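# Place the strawberry cake in the white basket

## Task

Get the strawberry cake inside the white basket, leaving the basket and all other objects roughly where they started, and finish with neither arm (nor its camera cable) in contact with any of them.

## Robot and tools

ROBOT. Two six-joint arms, left_arm and right_arm, each with a parallel two-finger gripper and a wrist camera. Joint order for each arm, used in every row and every per-joint list: waist (joint1), shoulder (joint2), elbow (joint3), wrist pitch (joint4), wrist yaw (joint5), wrist roll (joint6). Stated ranges in rad: waist -2.618 to 3.054, shoulder 0.000 to 3.142, elbow 0.000 to 3.142, wrist pitch -1.571 to 1.571, wrist yaw -1.571 to 1.571, wrist roll -2.094 to 2.094. Wrist yaw is sign-flipped against the URDF in everything you send and read (a URDF value of 1.2 shows as about -1.2), while the stated ranges keep URDF signs. True joint ends may differ by up to 0.059 rad.

FRAME. Positions and orientations in results are in the scene frame: origin at table-top height midway between the nominal arm bases, +x out over the table, +z up, left_arm on the +y side (not tied to image left/right). Calibrated bases: left_arm at (-0.026, +0.301, 0) m, right_arm at (+0.053, -0.333, 0) m, both nearly unrotated. end_effector_position is the point between the finger pads, roughly 1 cm short of the tips; fingers point along the gripper's +z and close along its y. Reported hand poses can be wrong by a few cm, more at full reach.

ROW FORMAT. Every motion command is a row of 14 numbers, each within [-1, 1]: left_arm's six joint values then its opening, then right_arm's six joint values and opening. Both arms always appear, even if one is idle. Joint values are offsets, not poses: they are measured from the Joint targets shown in the last result as of the start of the action/call (not from the previous row), scaled so 1.0 = 2.224 rad for waist, shoulder, elbow and 1.0 = 8.485 rad for the three wrist joints. Sending 0 for a joint re-commands its current target. Opening is absolute: +1 fully open, -1 closed; resending the present value leaves a gripper unchanged (0 is a real half-open command).

execute_actions(actions, cameras). actions is a list of actions; each action is a list of up to 15 rows, each row lasting one 1/30 s step; a short action repeats its last row to fill 15 steps (0.5 s). Repeating the same offset in a later action moves further. An action that would push any joint more than 0.059 rad beyond its range is refused for both arms; a malformed or failing first action voids the whole call. An empty list just reports state. cameras: list of names (cam_head_left, cam_head_right, cam_left_wrist, cam_right_wrist, each 672x504); omitted/null/["all"] gives all, [] none, unknown name invalidates the call.

move(target, speed, blend, opening_speed, blocking, cameras). target is one 14-number row or a list of up to 15 rows; all offsets in the list count from the same starting Joint targets. All joints interpolate together, so grippers trace curves; no obstacle avoidance. speed: rad/s for the joint with the longest travel, 0.01 to 12.57, default 0.5, one value or one per target. blend: rad, corner rounding between listed targets (0 default). opening_speed: rate of gripper change per second on the -1..1 scale, at least 0.2; use near the minimum for fragile or soft items like a cake. Paths take at least 0.5 s; over 10 s they stop short. blocking=false returns after about 0.5 s while motion continues. The result adds a 'move:' line: done, off_target (resting >0.035 rad from target), moving, held, fault, plus limits=held if steps were withheld. Done does not mean no contact.

wait(seconds 0-10, cameras): let time pass holding commands. stop(cameras): brake a running move; faster moves need more room. zoom_image(camera, region [x0,y0,x1,y1] px, max 504x504) enlarges part of a camera's latest image. read_manual(section) returns licence texts only. finished_scene(scene 1-3) ends the scene irreversibly; call it only once the cake is in the basket and both grippers are clear.

RESULTS. Joint positions/velocities: per arm, six joints (rad, rad/s) then finger-pad gap (m; 0.094 fully open). 'within noise' means the arm is still. Joint targets are the base for your next offsets. grip_measured uses the command scale; with no object it reads slightly wide; on a held part it reads a bit narrower. grip_effort_nm is motor effort (negative closing), not pad force. Joint torques include gravity; joints 1-3 wrap sign past ±28 N m. 'joint sent to its limit' means a joint hit its end. 'joint command not followed' means a clearance check altered targets. 'Tool commands' lists current gripper commands.

LIMITS AND CARE. Each target may lead the measured angle by at most 0.339 rad (big joints) or 2.2 rad (wrist); a target putting the gripper over 200 mm from its measured spot is scaled back, so large moves span several actions. Tiny joint changes may not start. To stop pressing on something, command targets back past the measured positions. Motors heat when holding loads, staying outstretched or pushing unreachably: MOTOR HOT at 75 °C, fold-and-idle fault at 90 °C, arm collapse at 100 °C. Avoid: dropping or releasing a moving object, fast collisions, hard pushes, arms hitting or gripping each other, knocking the basket or anything off the table (failure). Approach slowly, close gently on the cake, lower it into the basket, open wide, and lift away. Loose objects may be nudged occasionally by outside disturbances; recheck images before finishing.

Each tool is called after ">>>" in YAML: its name, and indented under it one key for each argument.

## Session

>>> execute_actions:
  actions: []

Scene clock: 0.00 s.
left_arm: end_effector_position=(+0.3624, +0.3385, +0.1097) grip_measured=+1.000 grip_effort_nm=n/a end_effector_quat_wxyz=(+0.602, -0.087, +0.789, +0.082) | right_arm: end_effector_position=(+0.4660, -0.3439, +0.1193) grip_measured=+1.000 grip_effort_nm=n/a end_effector_quat_wxyz=(+0.600, +0.032, +0.799, -0.027)
Joint positions: left_arm=[-0.053 1.534 0.331 0.929 0.258 -0.047 0.094] | right_arm=[0.002 1.547 0.43 0.833 -0.094 0.022 0.094]
Joint velocities: within noise
Joint torques (N m): no reading
Motor temperatures (°C): left_arm=[24 29 26 27 23 21 25] | right_arm=[24 31 28 37 24 22 22]
Heat: left arm: 29 °C; right arm: 37 °C.
Joint targets: left_arm=[-0.053 1.528 0.336 0.925 0.259 -0.048] | right_arm=[0.002 1.544 0.433 0.822 -0.095 0.022]
Tool commands: left_gripper/opening=+1.0 right_gripper/opening=+1.0

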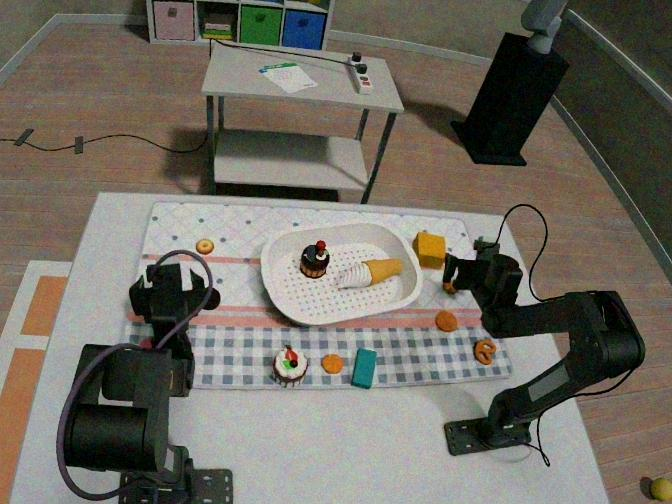

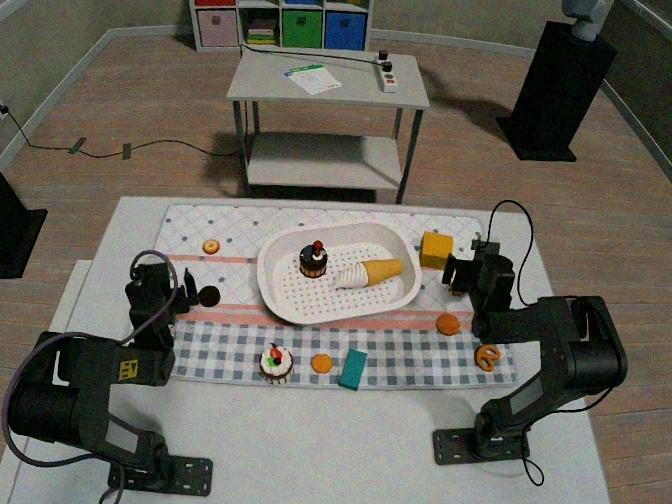

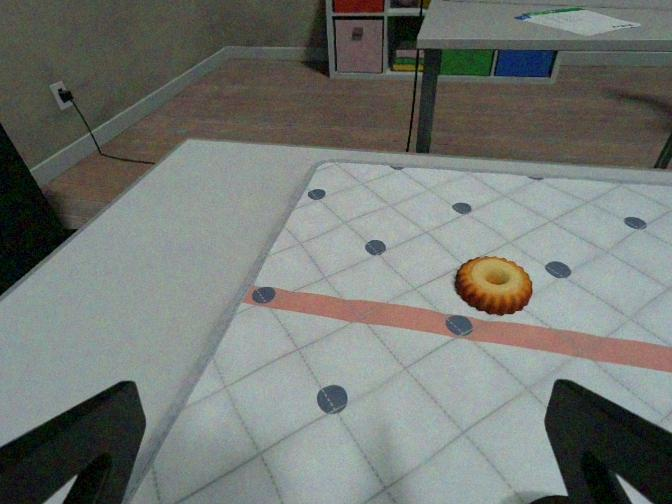

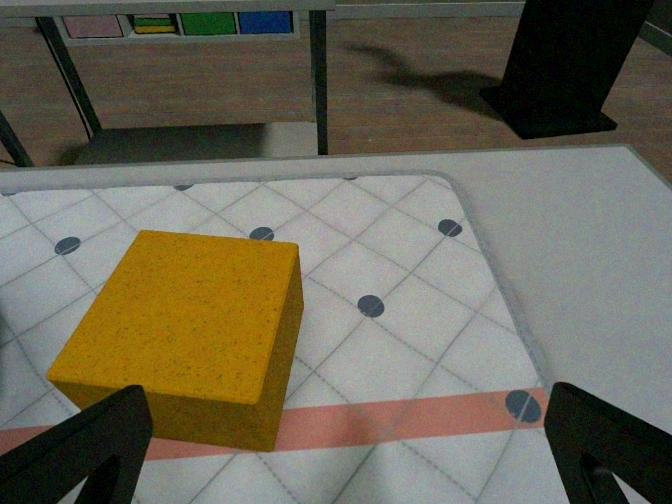

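>>> move:
  target: [-0.331,0.103,0.567,-0.2754,-0.0305,0.0057,1,0,0,0,0,0,0,1]
  speed: 1.2

Scene clock: 34.40 s.
left_arm: end_effector_position=(+0.2068, +0.0838, +0.1462) grip_measured=+1.000 grip_effort_nm=0.002 end_effector_quat_wxyz=(+0.004, +0.368, +0.930, +0.004) | right_arm: end_effector_position=(+0.4660, -0.3439, +0.1193) grip_measured=+1.000 grip_effort_nm=0.027 end_effector_quat_wxyz=(+0.600, +0.032, +0.799, -0.027)
Joint positions: left_arm=[-0.789 1.745 1.569 -1.389 0.01 -0.005 0.094] | right_arm=[0.002 1.547 0.43 0.833 -0.094 0.022 0.094]
Joint velocities: within noise
Joint torques (N m): left_arm=[-0.09 -6.27 8.09 0.12 -0.09 0.09] | right_arm=[0.05 -4.96 7.01 1.55 -0.05 -0.01]
Motor temperatures (°C): left_arm=[24 29 27 34 23 21 24] | right_arm=[23 32 29 40 24 22 22]
Heat: left arm: 34 °C; right arm: 40 °C.
Joint targets: left_arm=[-0.790 1.758 1.598 -1.411 0.000 0.001] | right_arm=[0.002 1.544 0.433 0.822 -0.095 0.022]
move: done

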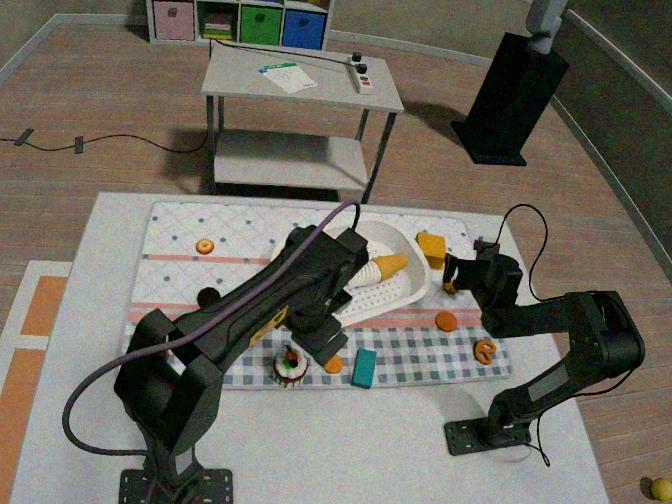

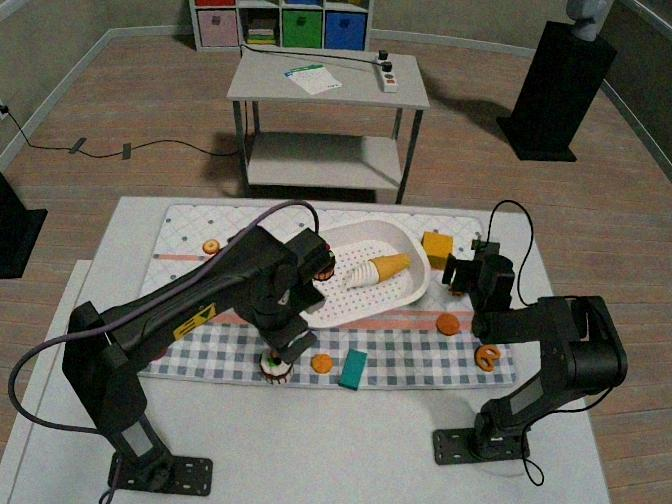

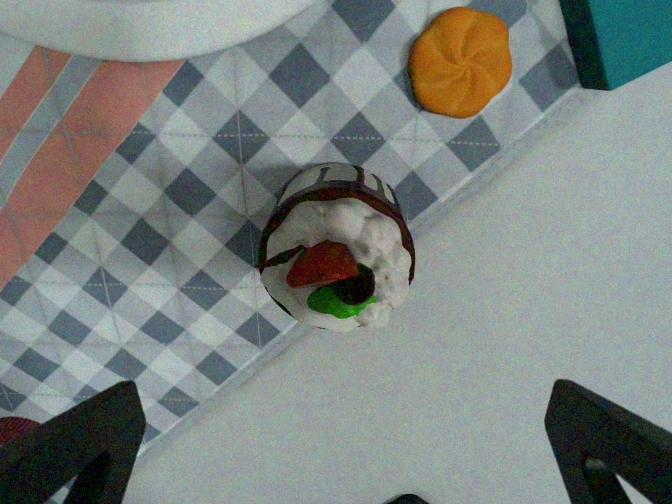

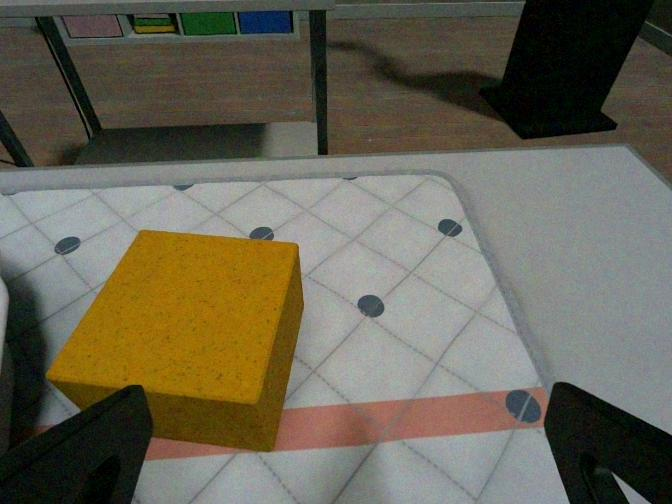

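>>> move:
  target: [0,0.0247,-0.1718,0.0509,0,0,1,0,0,0,0,0,0,1]
  speed: 0.5

>>> zoom_image:
  camera: "cam_head_right"
  region: [200, 280, 360, 400]

Scene clock: 51.97 s.
left_arm: end_effector_position=(+0.2064, +0.0842, +0.0433) grip_measured=+1.000 grip_effort_nm=0.002 end_effector_quat_wxyz=(+0.000, +0.368, +0.930, +0.005) | right_arm: end_effector_position=(+0.4660, -0.3439, +0.1193) grip_measured=+1.000 grip_effort_nm=0.027 end_effector_quat_wxyz=(+0.600, +0.032, +0.799, -0.027)
Joint positions: left_arm=[-0.789 1.805 1.227 -0.997 0.01 -0.005 0.094] | right_arm=[0.002 1.547 0.43 0.833 -0.094 0.022 0.094]
Joint velocities: within noise
Joint torques (N m): left_arm=[-0.1 -6.97 4.6 0.53 -0.09 0.09] | right_arm=[0.03 -4.94 7.01 1.54 -0.05 -0.01]
Motor temperatures (°C): left_arm=[24 30 30 30 23 21 24] | right_arm=[23 32 29 41 24 22 22]
Heat: left arm: 30 °C; right arm: 41 °C.
Joint targets: left_arm=[-0.790 1.813 1.216 -0.979 0.000 0.001] | right_arm=[0.002 1.544 0.433 0.822 -0.095 0.022]
move: done

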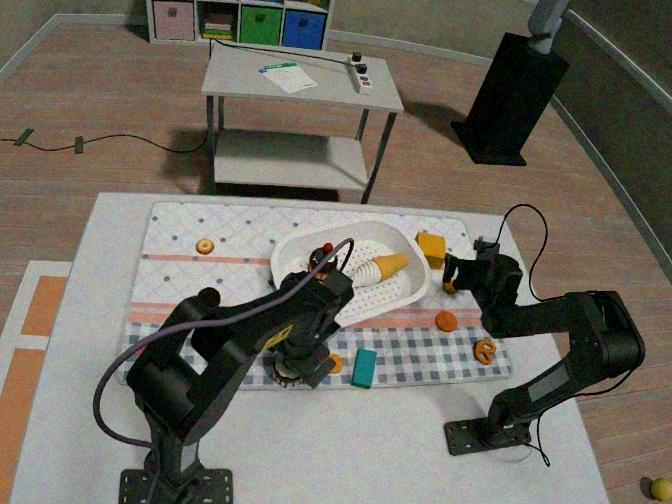

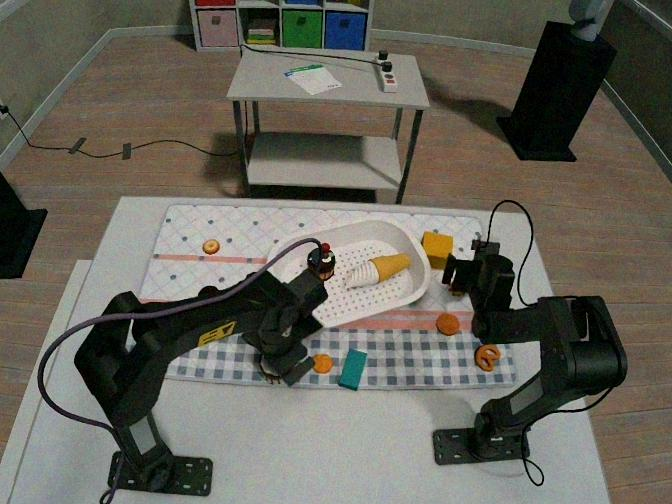

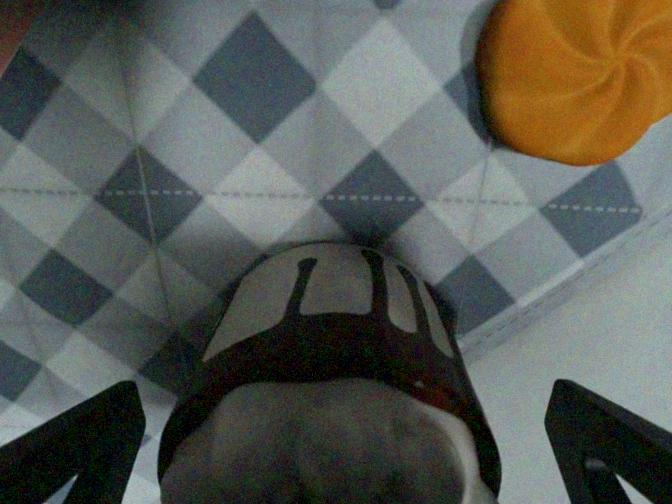

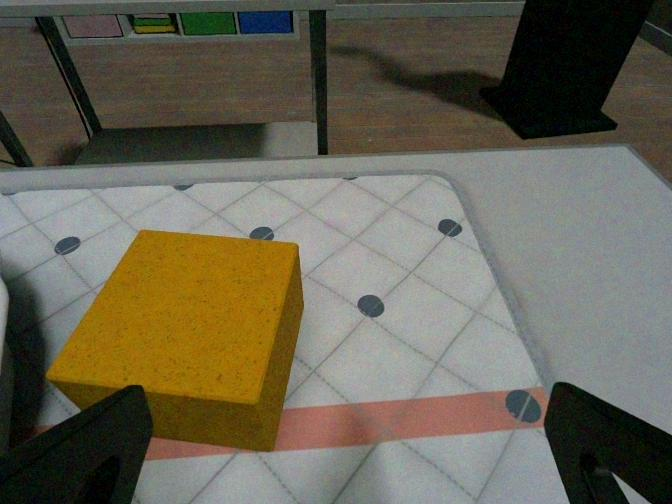

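Scaled by 3.150 from the camera's 672x504 image, which has a finer 960x720 frame.

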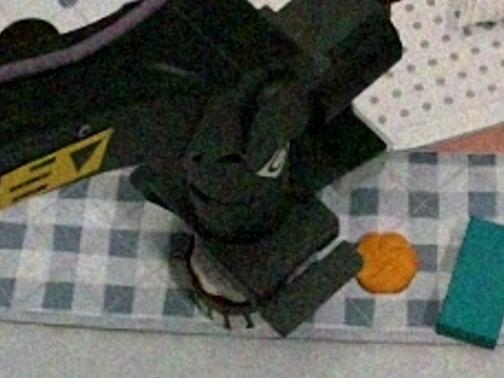

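>>> move:
  target:
    - [0,0.0079,-0.013,0.0055,0,0,1,0,0,0,0,0,0,1]
    - [0,0.0079,-0.013,0.0055,0,0,0.15,0,0,0,0,0,0,1]
  speed: 0.5
  opening_speed: 0.6

Scene clock: 66.93 s.
left_arm: end_effector_position=(+0.2079, +0.0831, +0.0331) grip_measured=+0.398 grip_effort_nm=-1.023 end_effector_quat_wxyz=(+0.004, +0.367, +0.930, +0.004) | right_arm: end_effector_position=(+0.4660, -0.3439, +0.1193) grip_measured=+1.000 grip_effort_nm=0.027 end_effector_quat_wxyz=(+0.600, +0.032, +0.799, -0.027)
Joint positions: left_arm=[-0.788 1.818 1.201 -0.949 0.01 -0.005 0.066] | right_arm=[0.002 1.547 0.43 0.833 -0.094 0.022 0.094]
Joint velocities: within noise
Joint torques (N m): left_arm=[-0.13 -6.71 4.34 0.52 -0.08 0.09] | right_arm=[0.02 -4.94 7.01 1.55 -0.04 -0.01]
Motor temperatures (°C): left_arm=[24 30 28 28 23 21 24] | right_arm=[23 32 29 41 24 22 22]
Heat: left arm: 30 °C; right arm: 41 °C.
Joint targets: left_arm=[-0.790 1.830 1.187 -0.933 0.000 0.001] | right_arm=[0.002 1.544 0.433 0.822 -0.095 0.022]
move: done

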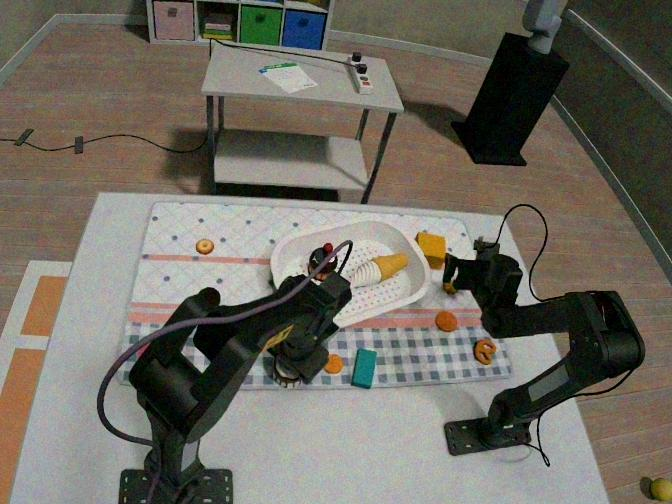

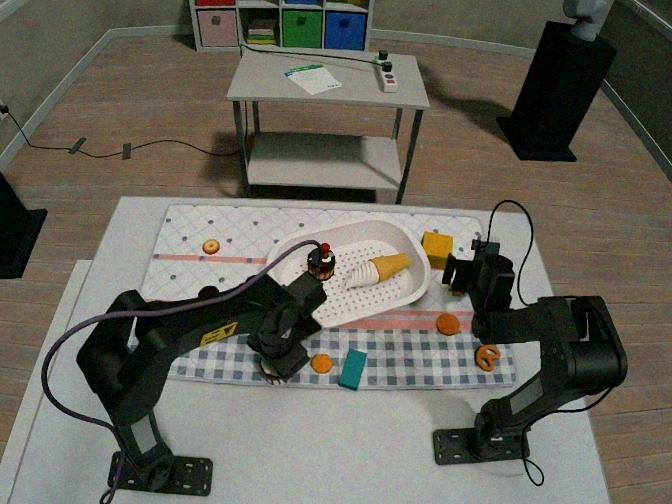

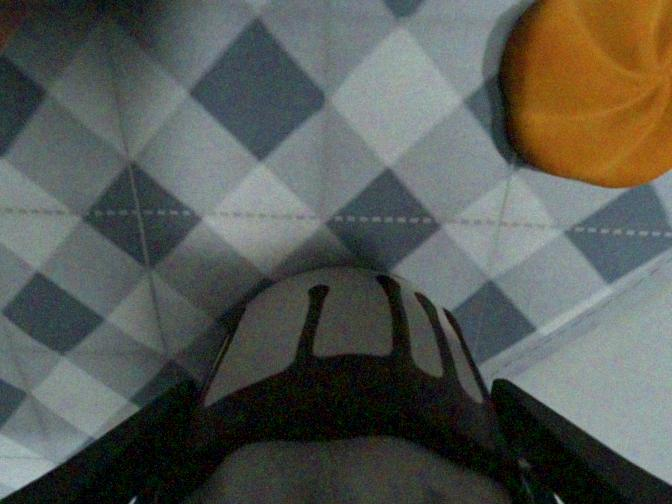

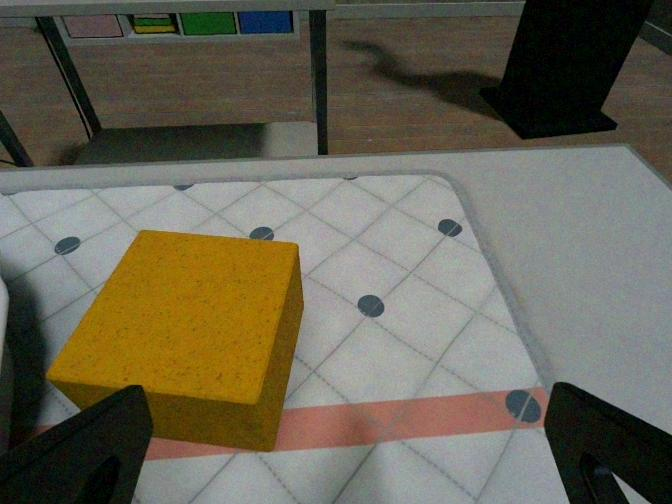

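>>> move:
  target:
    - [0,0,0,0,0,0,0.85,0,0,0,0,0,0,1]
    - [0,-0.1722,-0.2235,0.072,0,0,0.85,0,0,0,0,0,0,1]
    - [0,-0.1722,-0.2235,0.072,0,0,0.25,0,0,0,0,0,0,1]
  speed: 0.5
  opening_speed: 0.6

Scene clock: 113.23 s.
left_arm: end_effector_position=(+0.2094, +0.0814, +0.0325) grip_measured=+0.396 grip_effort_nm=-1.013 end_effector_quat_wxyz=(+0.214, +0.357, +0.906, -0.081) | right_arm: end_effector_position=(+0.4660, -0.3439, +0.1193) grip_measured=+1.000 grip_effort_nm=0.027 end_effector_quat_wxyz=(+0.600, +0.032, +0.799, -0.027)
Joint positions: left_arm=[-0.788 1.469 0.705 -0.345 0.01 -0.005 0.066] | right_arm=[0.002 1.547 0.43 0.833 -0.094 0.022 0.094]
Joint velocities: within noise
Joint torques (N m): left_arm=[-0.1 -6.64 4.62 1.48 -0.07 0.09] | right_arm=[0.05 -4.94 7.01 1.54 -0.04 0]
Motor temperatures (°C): left_arm=[24 31 26 27 23 20 25] | right_arm=[23 31 28 41 24 21 21]
Heat: left arm: 31 °C; right arm: 41 °C.
Joint targets: left_arm=[-0.790 1.447 0.689 -0.322 0.000 0.001] | right_arm=[0.002 1.544 0.433 0.822 -0.095 0.022]
move: done

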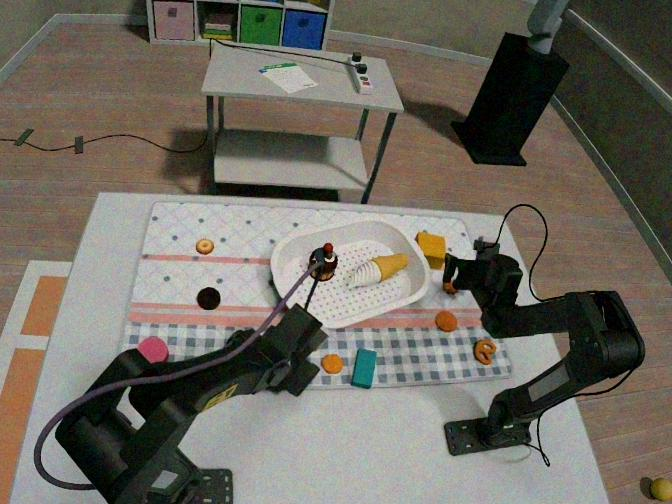

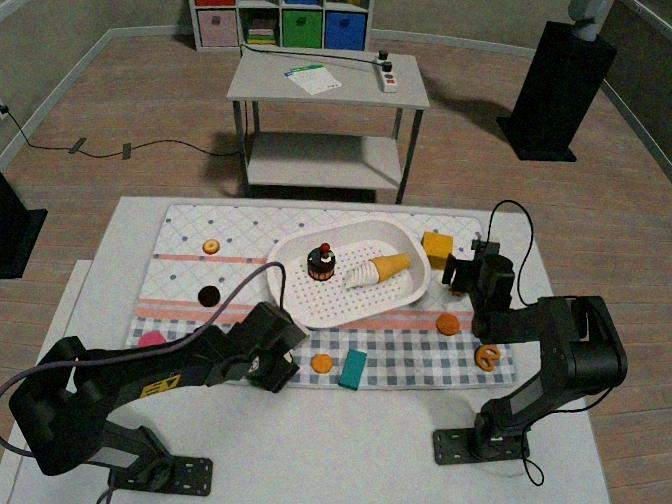

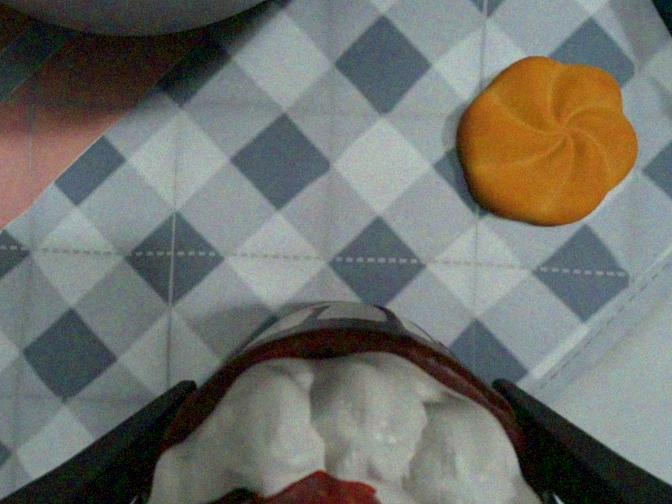

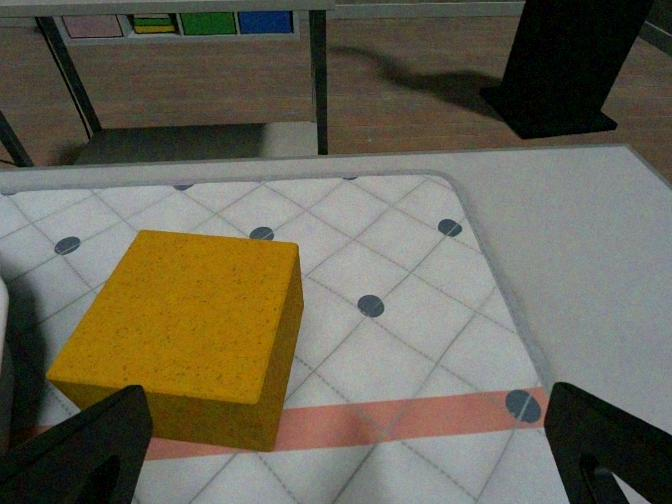

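>>> move:
  target:
    - [0,-0.0558,0.2433,-0.0807,0,0,0.25,0,0,0,0,0,0,1]
    - [0.094,0.295,0.6093,-0.0847,0,0,0.25,0,0,0,0,0,0,1]
  speed: 0.7
  blend: 0.1

>>> zoom_image:
  camera: "cam_head_right"
  region: [220, 200, 460, 380]

>>> zoom_image:
  camera: "cam_head_left"
  region: [220, 200, 460, 380]

Scene clock: 126.60 s.
left_arm: end_effector_position=(+0.4106, +0.0363, +0.1616) grip_measured=+0.395 grip_effort_nm=-1.018 end_effector_quat_wxyz=(+0.217, +0.261, +0.939, -0.058) | right_arm: end_effector_position=(+0.4660, -0.3439, +0.1193) grip_measured=+1.000 grip_effort_nm=0.027 end_effector_quat_wxyz=(+0.600, +0.032, +0.799, -0.027)
Joint positions: left_arm=[-0.58 2.097 2.008 -1.028 0.008 -0.005 0.066] | right_arm=[0.002 1.547 0.43 0.833 -0.094 0.022 0.094]
Joint velocities: within noise
Joint torques (N m): left_arm=[-0.06 -10.66 9.36 1.08 -0.07 0.09] | right_arm=[0.03 -4.94 7.01 1.55 -0.05 0]
Motor temperatures (°C): left_arm=[24 31 27 28 23 20 26] | right_arm=[23 31 28 41 24 21 21]
Heat: left arm: 31 °C; right arm: 41 °C.
Joint targets: left_arm=[-0.580 2.103 2.045 -1.040 0.000 0.001] | right_arm=[0.002 1.544 0.433 0.822 -0.095 0.022]
move: off_target (left_arm); left_arm: the elbow is farthest, 0.036 rad from its target

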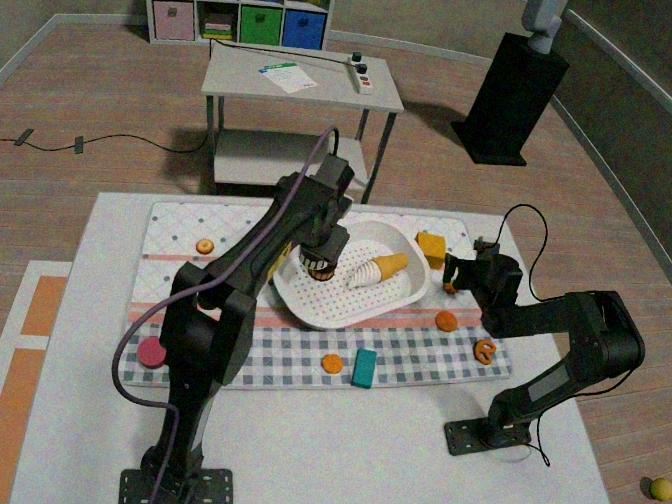

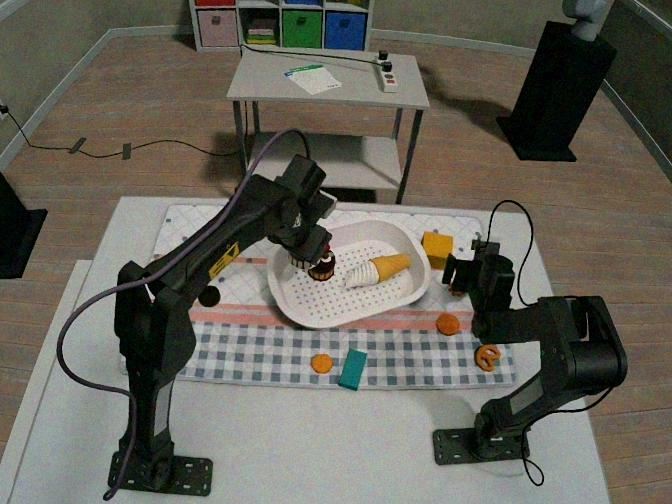

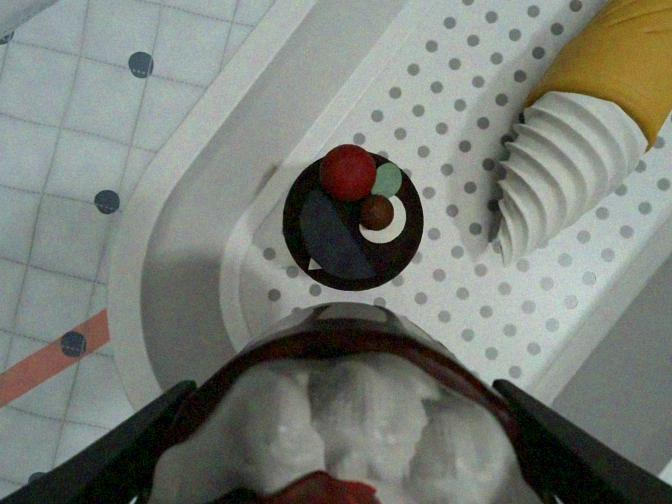

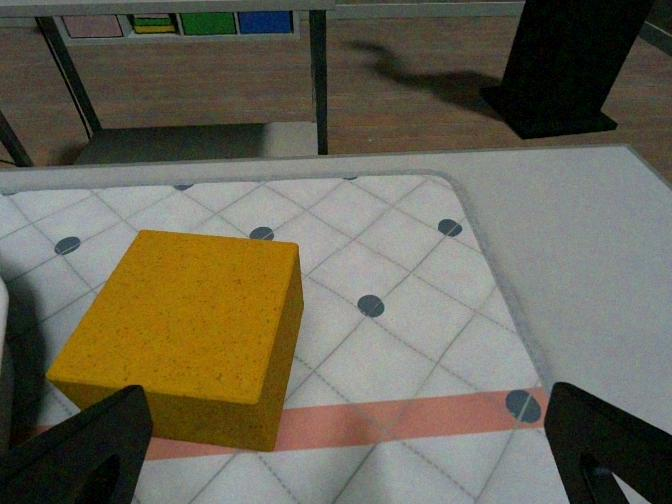

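Scaled by 2.100 from the camera's 672x504 image, which has a finer 960x720 frame.

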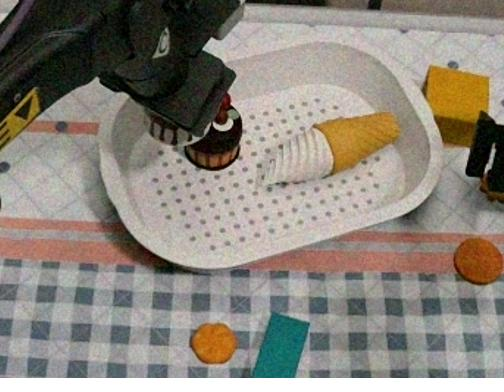

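Scaled by 2.100 from the camera's 672x504 image, which has a finer 960x720 frame.

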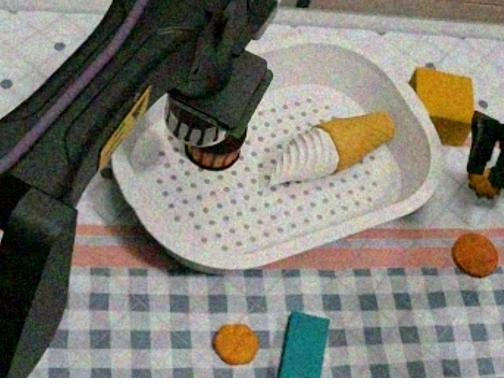

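>>> move:
  target:
    - [-0.0337,-0.0154,-0.0238,0.002,0,0,0.25,0,0,0,0,0,0,1]
    - [-0.0337,-0.007,-0.2,0.0504,0,0,0.25,0,0,0,0,0,0,1]
  speed: 0.4

>>> zoom_image:
  camera: "cam_head_right"
  region: [220, 200, 460, 380]

>>> zoom_image:
  camera: "cam_head_left"
  region: [220, 200, 460, 380]

Scene clock: 145.90 s.
left_arm: end_effector_position=(+0.3818, +0.0049, +0.0611) grip_measured=+0.395 grip_effort_nm=-1.028 end_effector_quat_wxyz=(+0.210, +0.300, +0.928, -0.068) | right_arm: end_effector_position=(+0.4660, -0.3439, +0.1193) grip_measured=+1.000 grip_effort_nm=0.027 end_effector_quat_wxyz=(+0.600, +0.032, +0.799, -0.027)
Joint positions: left_arm=[-0.661 2.097 1.611 -0.639 0.002 -0.005 0.066] | right_arm=[0.002 1.547 0.43 0.833 -0.094 0.022 0.094]
Joint velocities: within noise
Joint torques (N m): left_arm=[0.46 -11.85 5.42 1.48 -0.01 0.08] | right_arm=[0.03 -4.94 6.99 1.55 -0.05 -0.01]
Motor temperatures (°C): left_arm=[23 34 28 28 23 20 26] | right_arm=[23 31 28 42 23 21 21]
Heat: left arm: 34 °C; right arm: 42 °C.
Joint targets: left_arm=[-0.655 2.088 1.600 -0.613 0.000 0.001] | right_arm=[0.002 1.544 0.433 0.822 -0.095 0.022]
move: done

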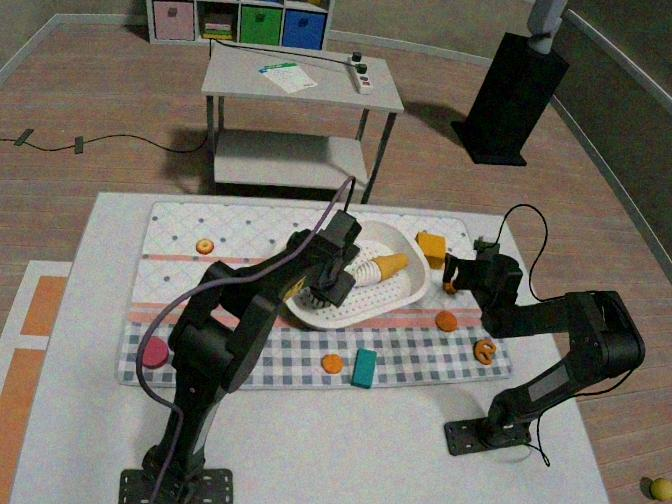

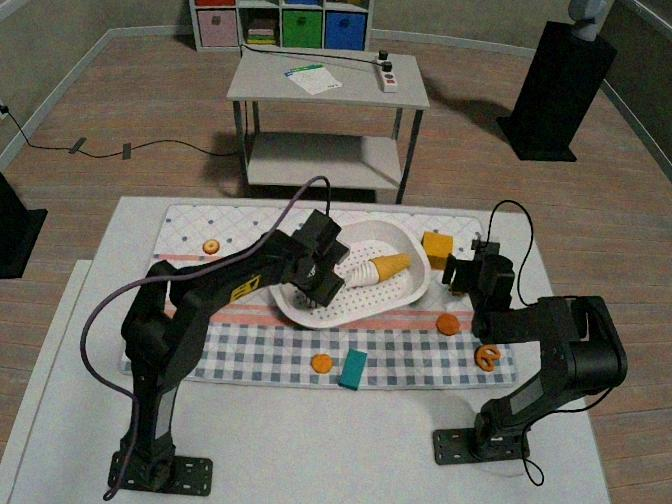

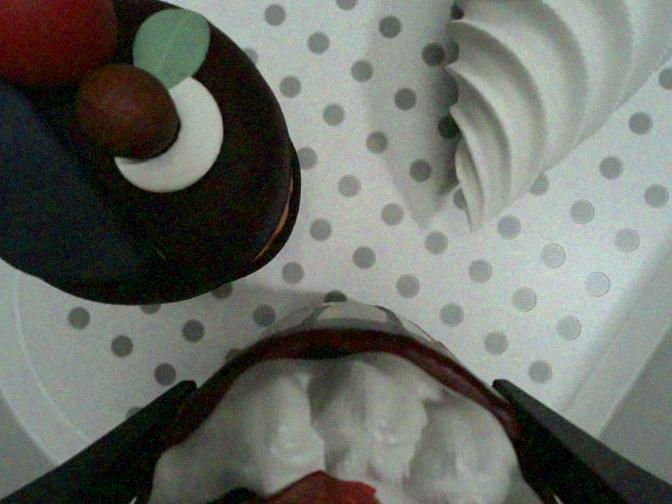

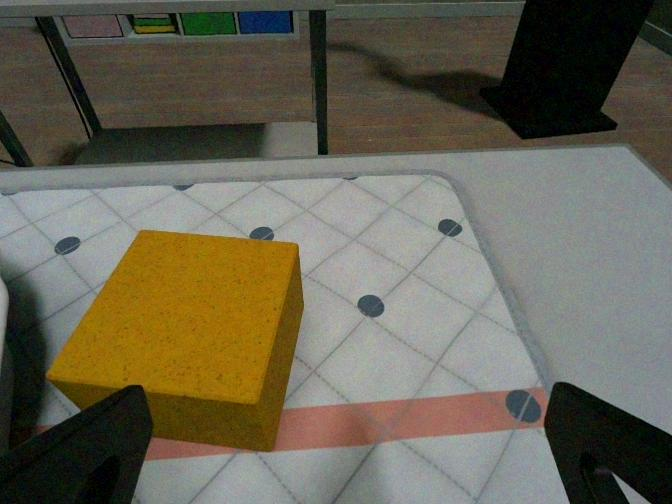

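Scaled by 2.100 from the camera's 672x504 image, which has a finer 960x720 frame.

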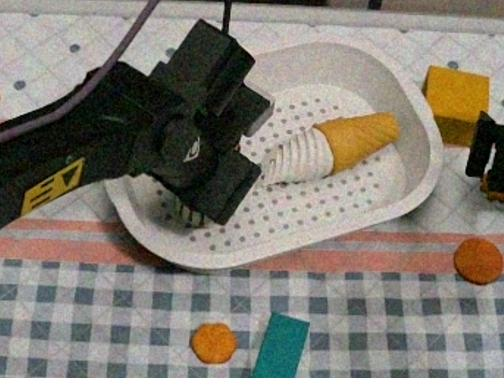

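Scaled by 2.100 from the camera's 672x504 image, which has a finer 960x720 frame.

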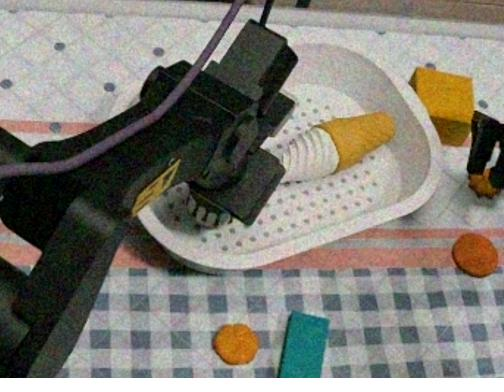

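>>> move:
  target: [0,0.0105,-0.0225,0.0088,0,0,0.25,0,0,0,0,0,0,1]
  speed: 0.1

>>> zoom_image:
  camera: "cam_head_left"
  region: [260, 250, 380, 340]

Scene clock: 153.10 s.
left_arm: end_effector_position=(+0.3841, +0.0033, +0.0527) grip_measured=+0.395 grip_effort_nm=-1.028 end_effector_quat_wxyz=(+0.222, +0.299, +0.925, -0.072) | right_arm: end_effector_position=(+0.4660, -0.3439, +0.1193) grip_measured=+1.000 grip_effort_nm=0.027 end_effector_quat_wxyz=(+0.600, +0.032, +0.799, -0.027)
Joint positions: left_arm=[-0.661 2.097 1.564 -0.566 0.002 -0.005 0.066] | right_arm=[0.002 1.547 0.43 0.833 -0.094 0.022 0.094]
Joint velocities: within noise
Joint torques (N m): left_arm=[0.49 -9.94 5.18 1.55 -0.01 0.08] | right_arm=[0.03 -4.94 7.02 1.54 -0.05 0]
Motor temperatures (°C): left_arm=[23 35 27 28 23 20 26] | right_arm=[23 31 28 42 23 21 21]
Heat: left arm: 35 °C; right arm: 42 °C.
Joint targets: left_arm=[-0.655 2.111 1.550 -0.538 0.000 0.001] | right_arm=[0.002 1.544 0.433 0.822 -0.095 0.022]
move: done

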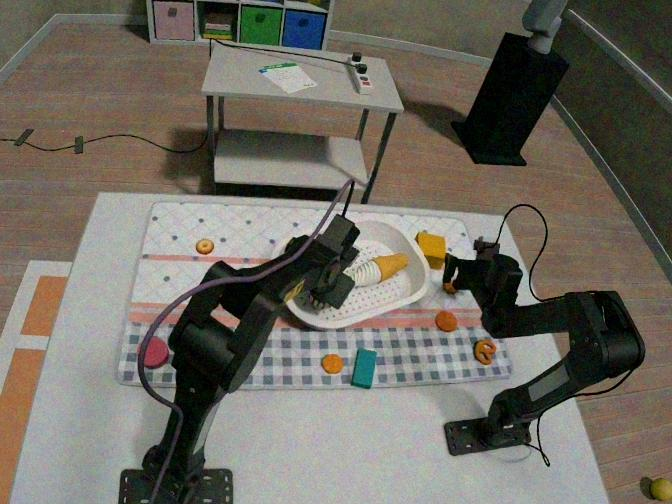

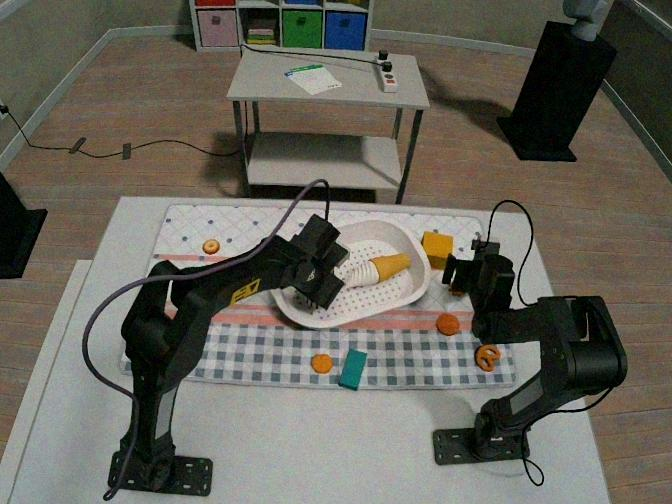

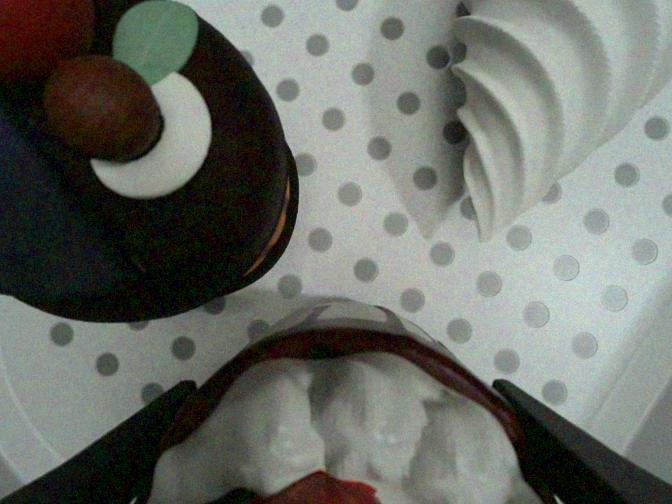

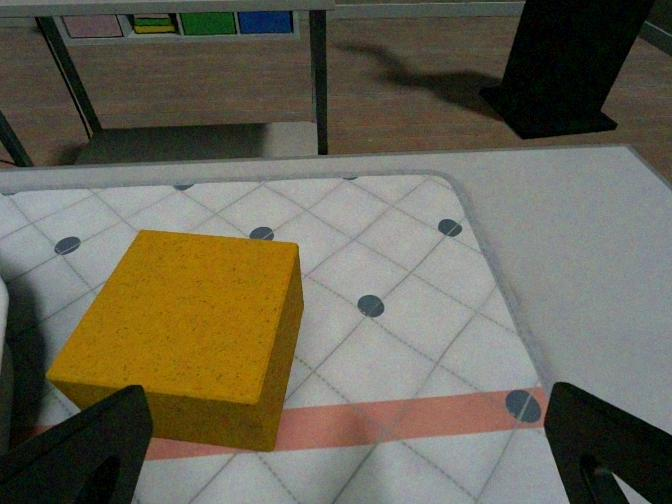

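Scaled by 4.200 from the camera's 672x504 image, which has a finer 960x720 frame.

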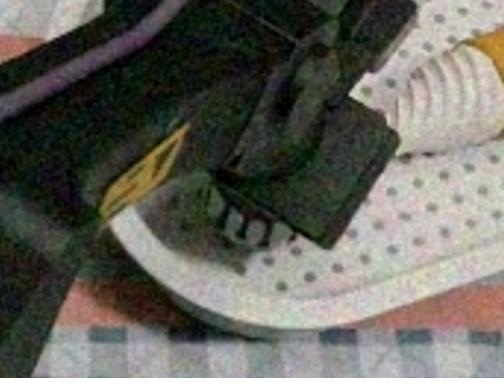

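>>> move:
  target: [0,0.013,0.0,-0.003,0,0,0.25,0,0,0,0,0,0,1]
  speed: 0.1
  cameras: ["cam_left_wrist","cam_head_left"]

>>> zoom_image:
  camera: "cam_head_left"
  region: [260, 250, 380, 340]

Scene clock: 160.77 s.
left_arm: end_effector_position=(+0.3831, +0.0040, +0.0436) grip_measured=+0.395 grip_effort_nm=-1.023 end_effector_quat_wxyz=(+0.214, +0.299, +0.927, -0.069) | right_arm: end_effector_position=(+0.4660, -0.3439, +0.1193) grip_measured=+1.000 grip_effort_nm=0.037 end_effector_quat_wxyz=(+0.600, +0.032, +0.799, -0.027)
Joint positions: left_arm=[-0.661 2.116 1.564 -0.565 0.002 -0.005 0.066] | right_arm=[0.002 1.547 0.43 0.833 -0.094 0.022 0.094]
Joint velocities: within noise
Joint torques (N m): left_arm=[0.46 -9.22 5.12 1.23 -0.02 0.08] | right_arm=[0.03 -4.94 7.01 1.54 -0.05 -0.01]
Motor temperatures (°C): left_arm=[23 35 27 28 23 20 26] | right_arm=[23 31 28 42 23 21 21]
Heat: left arm: 35 °C; right arm: 42 °C.
Joint targets: left_arm=[-0.655 2.140 1.550 -0.564 0.000 0.001] | right_arm=[0.002 1.544 0.433 0.822 -0.095 0.022]
move: done
Images, in order (width x height): cam_head_left 672x504, cam_left_wrist 672x504.

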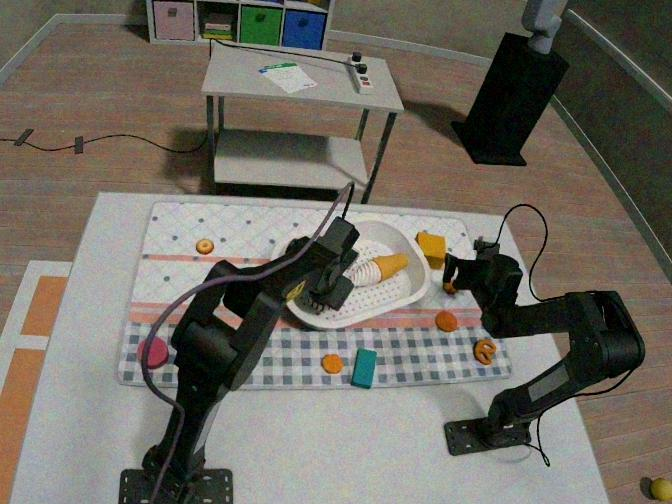

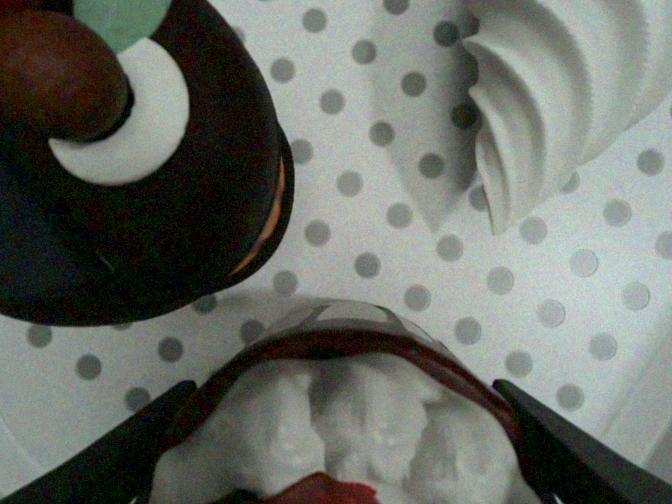

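Scaled by 4.200 from the camera's 672x504 image, which has a finer 960x720 frame.

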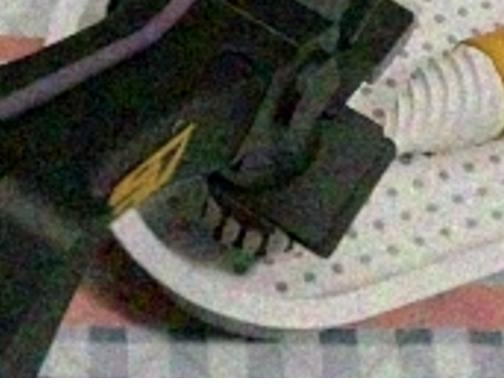

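>>> move:
  target: [0,0.008,0.0,-0.002,0,0,0.25,0,0,0,0,0,0,1]
  speed: 0.1
  cameras: ["cam_left_wrist","cam_head_left"]

Scene clock: 163.83 s.
left_arm: end_effector_position=(+0.3830, +0.0040, +0.0430) grip_measured=+0.395 grip_effort_nm=-1.028 end_effector_quat_wxyz=(+0.213, +0.300, +0.927, -0.069) | right_arm: end_effector_position=(+0.4660, -0.3439, +0.1193) grip_measured=+1.000 grip_effort_nm=0.027 end_effector_quat_wxyz=(+0.600, +0.032, +0.799, -0.027)
Joint positions: left_arm=[-0.661 2.117 1.564 -0.565 0.002 -0.005 0.066] | right_arm=[0.002 1.547 0.43 0.833 -0.094 0.022 0.094]
Joint velocities: within noise
Joint torques (N m): left_arm=[0.5 -7.91 5.12 1.07 -0.02 0.08] | right_arm=[0.03 -4.93 7.01 1.54 -0.05 0]
Motor temperatures (°C): left_arm=[23 35 27 28 23 20 26] | right_arm=[23 31 28 42 23 21 21]
Heat: left arm: 35 °C; right arm: 42 °C.
Joint targets: left_arm=[-0.655 2.158 1.550 -0.581 0.000 0.001] | right_arm=[0.002 1.544 0.433 0.822 -0.095 0.022]
move: off_target (left_arm); left_arm: the shoulder is farthest, 0.041 rad from its target
Images, in order (width x height): cam_head_left 672x504, cam_left_wrist 672x504.

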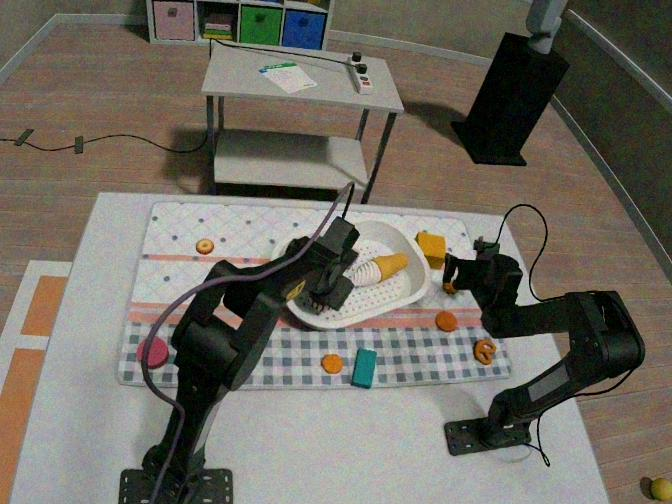

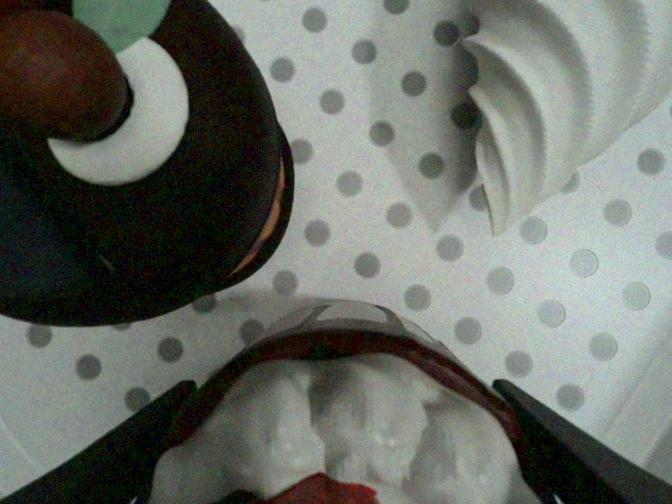

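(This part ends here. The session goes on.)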